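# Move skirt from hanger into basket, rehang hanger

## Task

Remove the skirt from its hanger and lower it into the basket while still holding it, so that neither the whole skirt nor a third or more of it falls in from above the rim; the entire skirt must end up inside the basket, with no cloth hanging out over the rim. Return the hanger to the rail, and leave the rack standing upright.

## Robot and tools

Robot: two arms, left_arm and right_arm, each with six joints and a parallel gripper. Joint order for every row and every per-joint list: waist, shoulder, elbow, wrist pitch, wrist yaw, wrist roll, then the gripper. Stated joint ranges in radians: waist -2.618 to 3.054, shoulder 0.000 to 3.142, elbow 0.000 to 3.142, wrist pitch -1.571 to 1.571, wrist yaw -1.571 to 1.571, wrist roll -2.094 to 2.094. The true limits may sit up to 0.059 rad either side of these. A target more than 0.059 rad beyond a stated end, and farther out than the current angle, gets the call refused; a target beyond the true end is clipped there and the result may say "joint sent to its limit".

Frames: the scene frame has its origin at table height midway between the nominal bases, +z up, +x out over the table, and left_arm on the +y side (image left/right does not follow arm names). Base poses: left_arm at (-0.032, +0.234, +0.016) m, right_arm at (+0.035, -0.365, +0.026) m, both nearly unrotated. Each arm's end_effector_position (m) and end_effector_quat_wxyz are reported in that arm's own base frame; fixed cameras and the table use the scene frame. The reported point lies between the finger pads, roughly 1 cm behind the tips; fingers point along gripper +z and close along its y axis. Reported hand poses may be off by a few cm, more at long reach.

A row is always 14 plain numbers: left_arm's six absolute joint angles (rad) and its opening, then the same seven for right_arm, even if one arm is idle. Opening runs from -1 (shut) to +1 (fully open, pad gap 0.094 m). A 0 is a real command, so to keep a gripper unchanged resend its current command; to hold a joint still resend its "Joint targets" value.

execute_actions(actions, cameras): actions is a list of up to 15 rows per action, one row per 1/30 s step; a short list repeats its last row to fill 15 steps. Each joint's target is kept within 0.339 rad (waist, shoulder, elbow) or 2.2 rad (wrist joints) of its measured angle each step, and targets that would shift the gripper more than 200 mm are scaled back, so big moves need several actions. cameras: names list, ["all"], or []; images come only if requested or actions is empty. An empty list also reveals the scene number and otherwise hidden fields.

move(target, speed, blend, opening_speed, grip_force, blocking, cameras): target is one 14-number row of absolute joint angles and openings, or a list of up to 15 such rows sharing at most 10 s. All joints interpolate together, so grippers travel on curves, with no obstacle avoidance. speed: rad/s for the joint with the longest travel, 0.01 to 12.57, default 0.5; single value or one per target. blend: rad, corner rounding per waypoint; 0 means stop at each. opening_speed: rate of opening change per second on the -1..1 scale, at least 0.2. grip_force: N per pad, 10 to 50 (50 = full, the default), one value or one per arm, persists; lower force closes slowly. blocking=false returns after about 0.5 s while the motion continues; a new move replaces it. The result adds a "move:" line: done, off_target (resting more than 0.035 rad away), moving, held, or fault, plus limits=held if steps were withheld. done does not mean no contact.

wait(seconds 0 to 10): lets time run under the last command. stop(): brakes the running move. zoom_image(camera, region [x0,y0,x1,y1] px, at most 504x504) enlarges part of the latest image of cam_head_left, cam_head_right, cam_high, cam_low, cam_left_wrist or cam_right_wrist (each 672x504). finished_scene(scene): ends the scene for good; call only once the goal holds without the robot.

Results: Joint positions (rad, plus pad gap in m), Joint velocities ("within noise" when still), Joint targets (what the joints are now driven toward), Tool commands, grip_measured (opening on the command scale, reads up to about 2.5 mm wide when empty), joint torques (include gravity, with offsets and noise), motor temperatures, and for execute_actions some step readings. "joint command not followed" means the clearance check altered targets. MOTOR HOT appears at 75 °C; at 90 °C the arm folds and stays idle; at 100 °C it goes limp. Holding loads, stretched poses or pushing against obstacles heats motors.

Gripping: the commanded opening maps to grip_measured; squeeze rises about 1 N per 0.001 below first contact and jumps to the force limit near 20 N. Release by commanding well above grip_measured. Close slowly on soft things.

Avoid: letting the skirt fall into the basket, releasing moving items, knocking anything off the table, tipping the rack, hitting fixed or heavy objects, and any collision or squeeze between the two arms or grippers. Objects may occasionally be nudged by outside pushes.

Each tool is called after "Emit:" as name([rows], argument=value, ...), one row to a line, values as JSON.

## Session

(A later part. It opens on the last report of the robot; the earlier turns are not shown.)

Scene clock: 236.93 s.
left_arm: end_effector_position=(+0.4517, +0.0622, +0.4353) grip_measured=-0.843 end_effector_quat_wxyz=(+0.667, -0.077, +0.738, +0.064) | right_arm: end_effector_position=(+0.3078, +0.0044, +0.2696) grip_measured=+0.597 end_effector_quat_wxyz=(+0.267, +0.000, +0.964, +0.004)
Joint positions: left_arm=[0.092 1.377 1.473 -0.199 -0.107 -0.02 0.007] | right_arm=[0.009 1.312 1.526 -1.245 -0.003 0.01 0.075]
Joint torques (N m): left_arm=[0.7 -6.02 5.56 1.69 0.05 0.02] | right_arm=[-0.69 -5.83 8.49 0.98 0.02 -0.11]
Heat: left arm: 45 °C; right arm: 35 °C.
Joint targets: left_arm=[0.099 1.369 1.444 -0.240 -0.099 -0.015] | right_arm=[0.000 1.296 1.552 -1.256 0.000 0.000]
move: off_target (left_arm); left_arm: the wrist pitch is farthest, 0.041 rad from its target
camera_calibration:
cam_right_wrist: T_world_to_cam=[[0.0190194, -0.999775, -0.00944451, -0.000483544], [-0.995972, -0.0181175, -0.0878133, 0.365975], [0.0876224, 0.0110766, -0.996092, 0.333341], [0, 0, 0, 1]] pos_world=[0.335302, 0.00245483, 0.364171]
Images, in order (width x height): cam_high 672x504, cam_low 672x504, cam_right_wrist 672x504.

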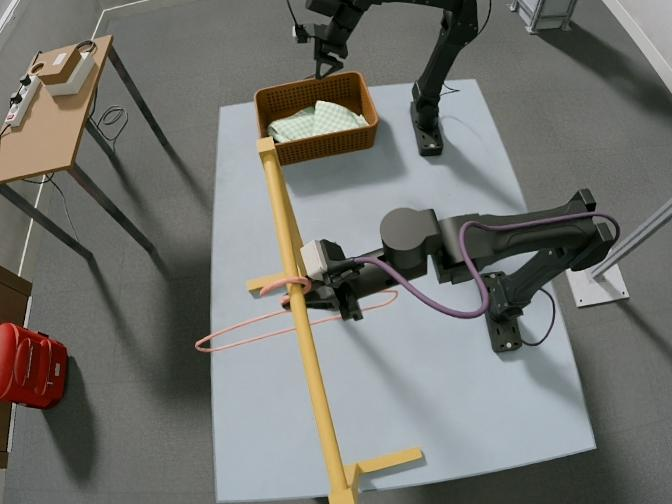

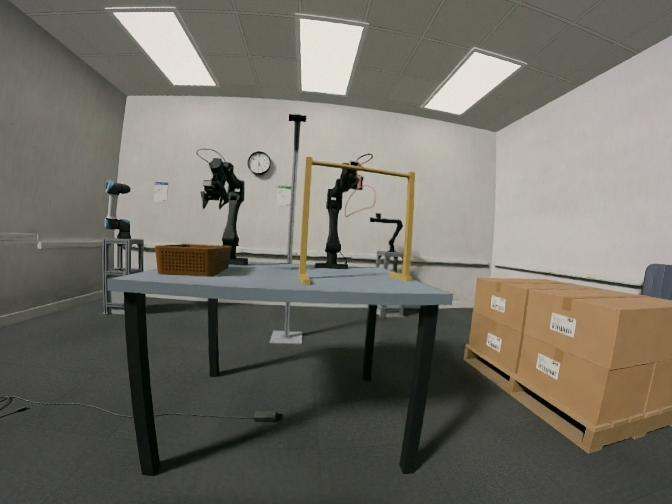

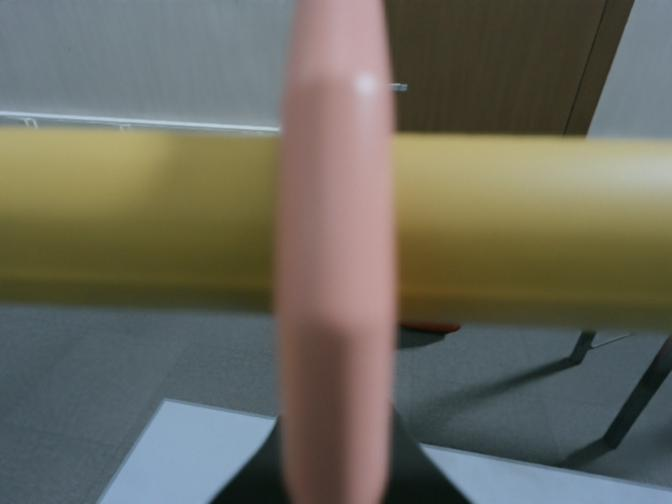

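Emit:
move([
  [0.0955, 1.374, 1.455, -0.218, -0.103, -0.018, 0.1, 0.0, 1.296, 1.552, -1.256, 0, 0, 0.6],
  [0.03, 0.992, 1.347, -0.477, -0.17, -0.02, 0.1, 0.0, 1.296, 1.552, -1.256, 0, 0, 0.6],
], speed=[0.2, 0.25], opening_speed=0.5, cameras=["all"])

Emit:
zoom_image(camera="cam_high", region=[200, 190, 400, 370])

Emit:
zoom_image(camera="cam_low", region=[300, 140, 420, 290])

Scene clock: 244.67 s.
left_arm: end_effector_position=(+0.3311, +0.0421, +0.4579) grip_measured=+0.098 end_effector_quat_wxyz=(+0.666, -0.075, +0.739, +0.065) | right_arm: end_effector_position=(+0.3078, +0.0044, +0.2696) grip_measured=+0.597 end_effector_quat_wxyz=(+0.267, +0.000, +0.964, +0.004)
Joint positions: left_arm=[0.037 1.002 1.365 -0.469 -0.161 -0.02 0.052] | right_arm=[0.009 1.312 1.526 -1.245 -0.003 0.01 0.075]
Joint torques (N m): left_arm=[-0.59 -2.33 5.76 2 -0.12 -0.06] | right_arm=[-0.85 -5.78 8.24 0.95 0.03 -0.11]
Heat: left arm: 45 °C; right arm: 35 °C.
Joint targets: left_arm=[0.030 0.992 1.347 -0.477 -0.170 -0.020] | right_arm=[0.000 1.296 1.552 -1.256 0.000 0.000]
move: done
camera_calibration:
cam_left_wrist: T_world_to_cam=[[0.194374, -0.980919, 0.00397287, -0.0239595], [-0.516102, -0.105711, -0.849979, 0.599972], [0.834181, 0.163164, -0.526802, 0.0441866], [0, 0, 0, 1]] pos_world=[0.277444, 0.0327115, 0.533336]
cam_right_wrist: T_world_to_cam=[[0.0190194, -0.999775, -0.00944451, -0.000483544], [-0.995972, -0.0181175, -0.0878133, 0.365975], [0.0876224, 0.0110766, -0.996092, 0.333341], [0, 0, 0, 1]] pos_world=[0.335302, 0.00245483, 0.364171]

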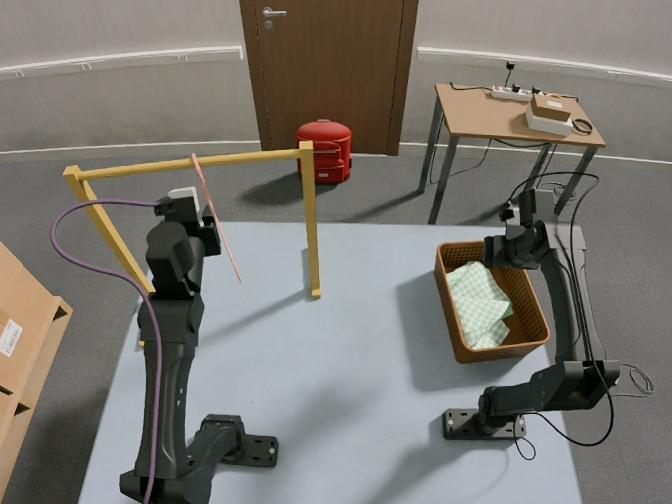

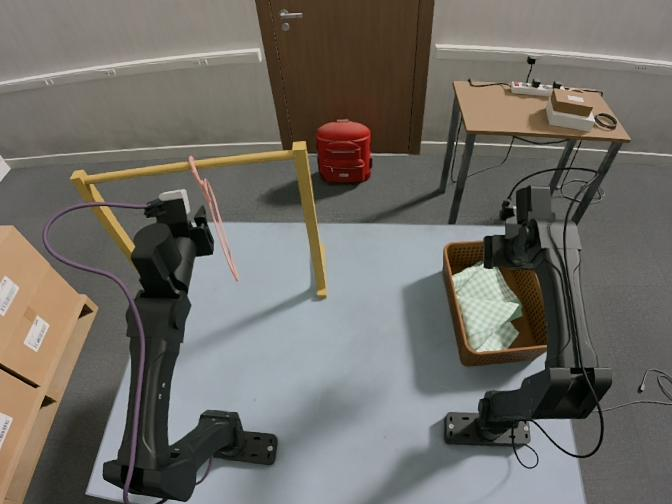

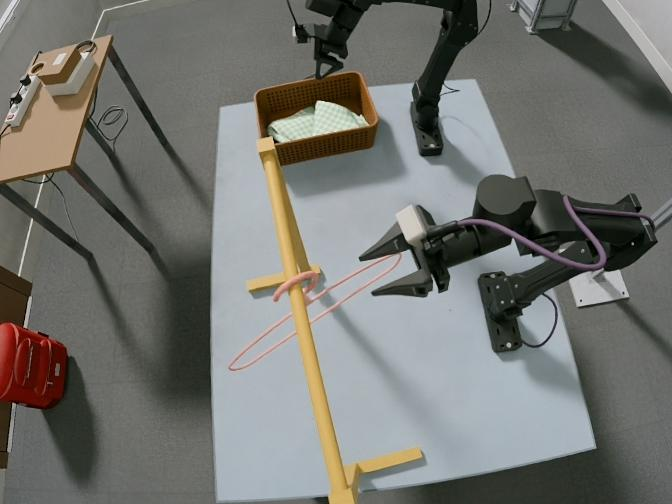

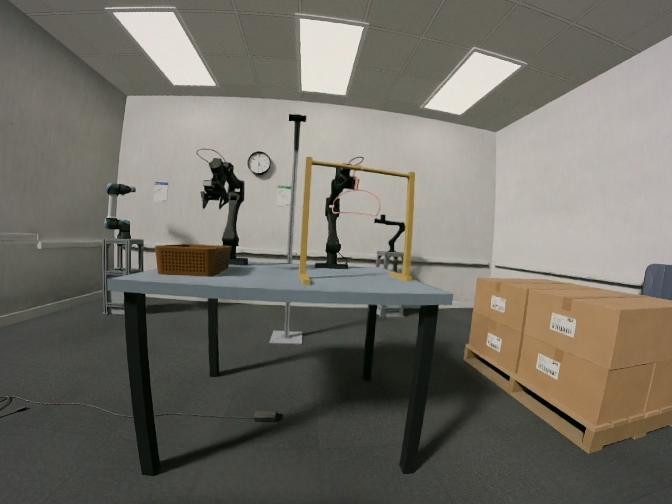

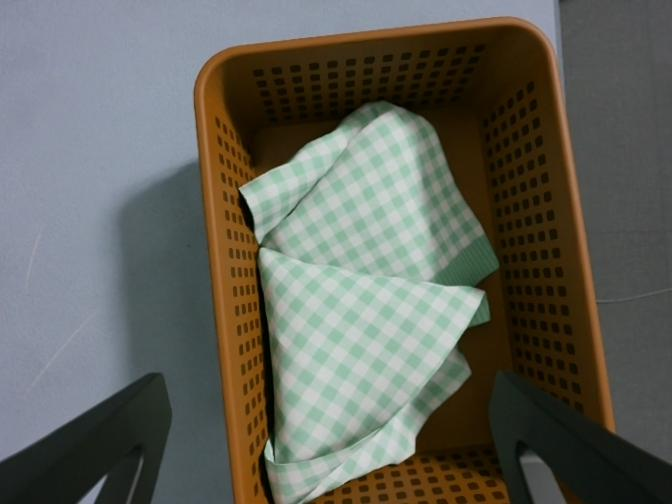

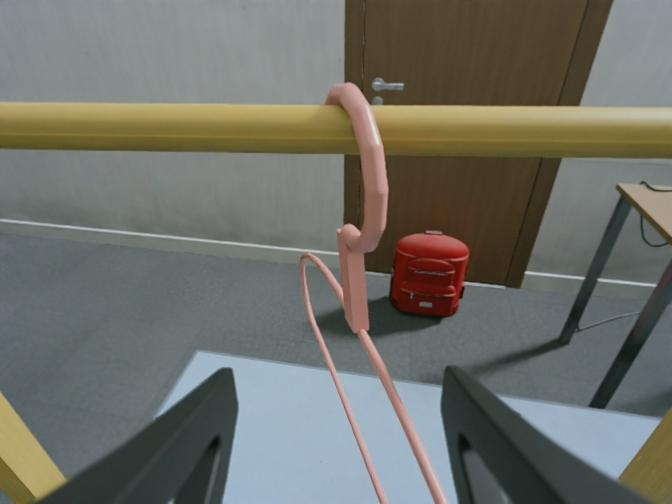

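Scaled by 2.520.

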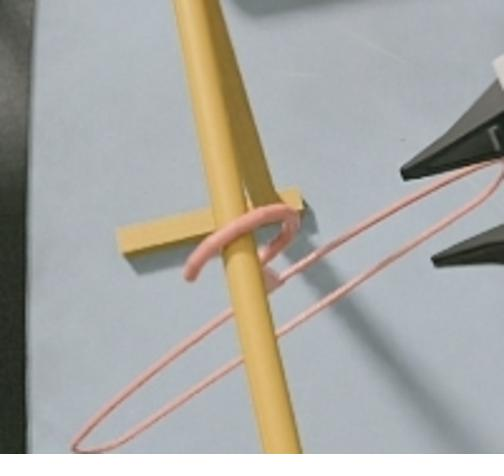

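Scaled by 3.360.

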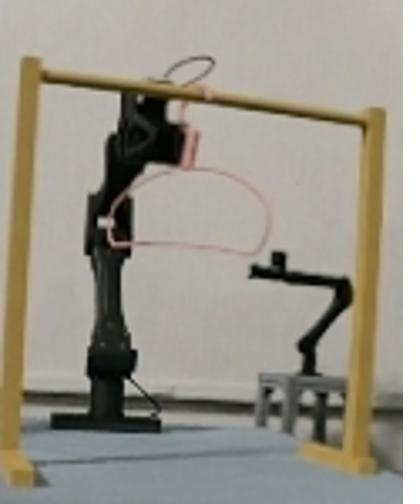

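Emit:
move(target=[0.0, 0.95, 1.65, -0.8, -0.17, -0.02, 0.1, 0.0, 1.296, 1.552, -1.256, 0, 0, 0.6], speed=0.3, cameras=["cam_high","cam_right_wrist"])

Scene clock: 248.00 s.
left_arm: end_effector_position=(+0.2687, +0.0319, +0.5027) grip_measured=+0.098 end_effector_quat_wxyz=(+0.661, -0.064, +0.746, +0.056) | right_arm: end_effector_position=(+0.3078, +0.0044, +0.2696) grip_measured=+0.597 end_effector_quat_wxyz=(+0.267, +0.000, +0.964, +0.004)
Joint positions: left_arm=[0.007 0.955 1.624 -0.792 -0.161 -0.02 0.052] | right_arm=[0.009 1.312 1.526 -1.245 -0.003 0.01 0.075]
Joint torques (N m): left_arm=[-0.62 -0.42 8.14 2.01 -0.11 -0.06] | right_arm=[-0.8 -5.65 8.59 0.97 0.01 -0.14]
Heat: left arm: 45 °C; right arm: 35 °C.
Joint targets: left_arm=[0.000 0.950 1.650 -0.800 -0.170 -0.020] | right_arm=[0.000 1.296 1.552 -1.256 0.000 0.000]
move: done
camera_calibration:
cam_right_wrist: T_world_to_cam=[[0.0190194, -0.999775, -0.00944451, -0.000483544], [-0.995972, -0.0181175, -0.0878133, 0.365975], [0.0876224, 0.0110766, -0.996092, 0.333341], [0, 0, 0, 1]] pos_world=[0.335302, 0.00245483, 0.364171]
Images, in order (width x height): cam_high 672x504, cam_right_wrist 672x504.

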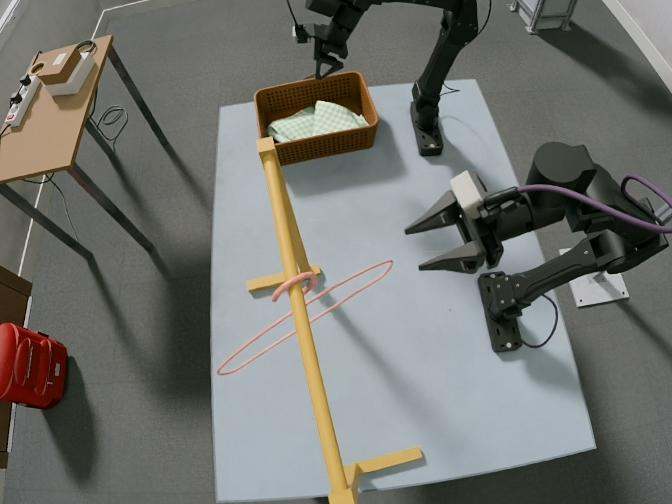

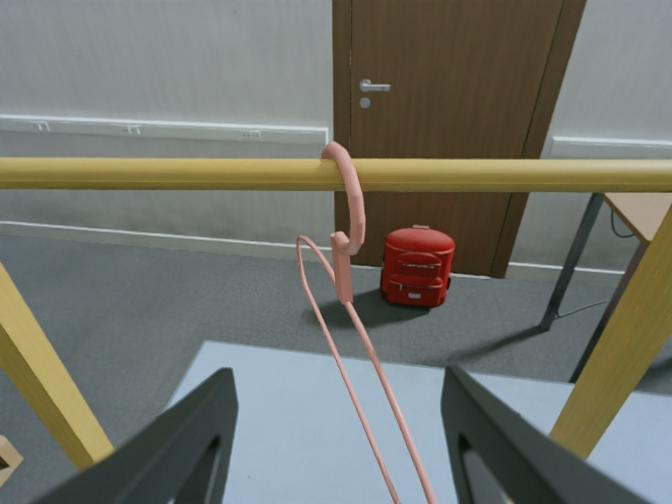

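Emit:
finished_scene(scene=1)

The scene is finished: the task was done.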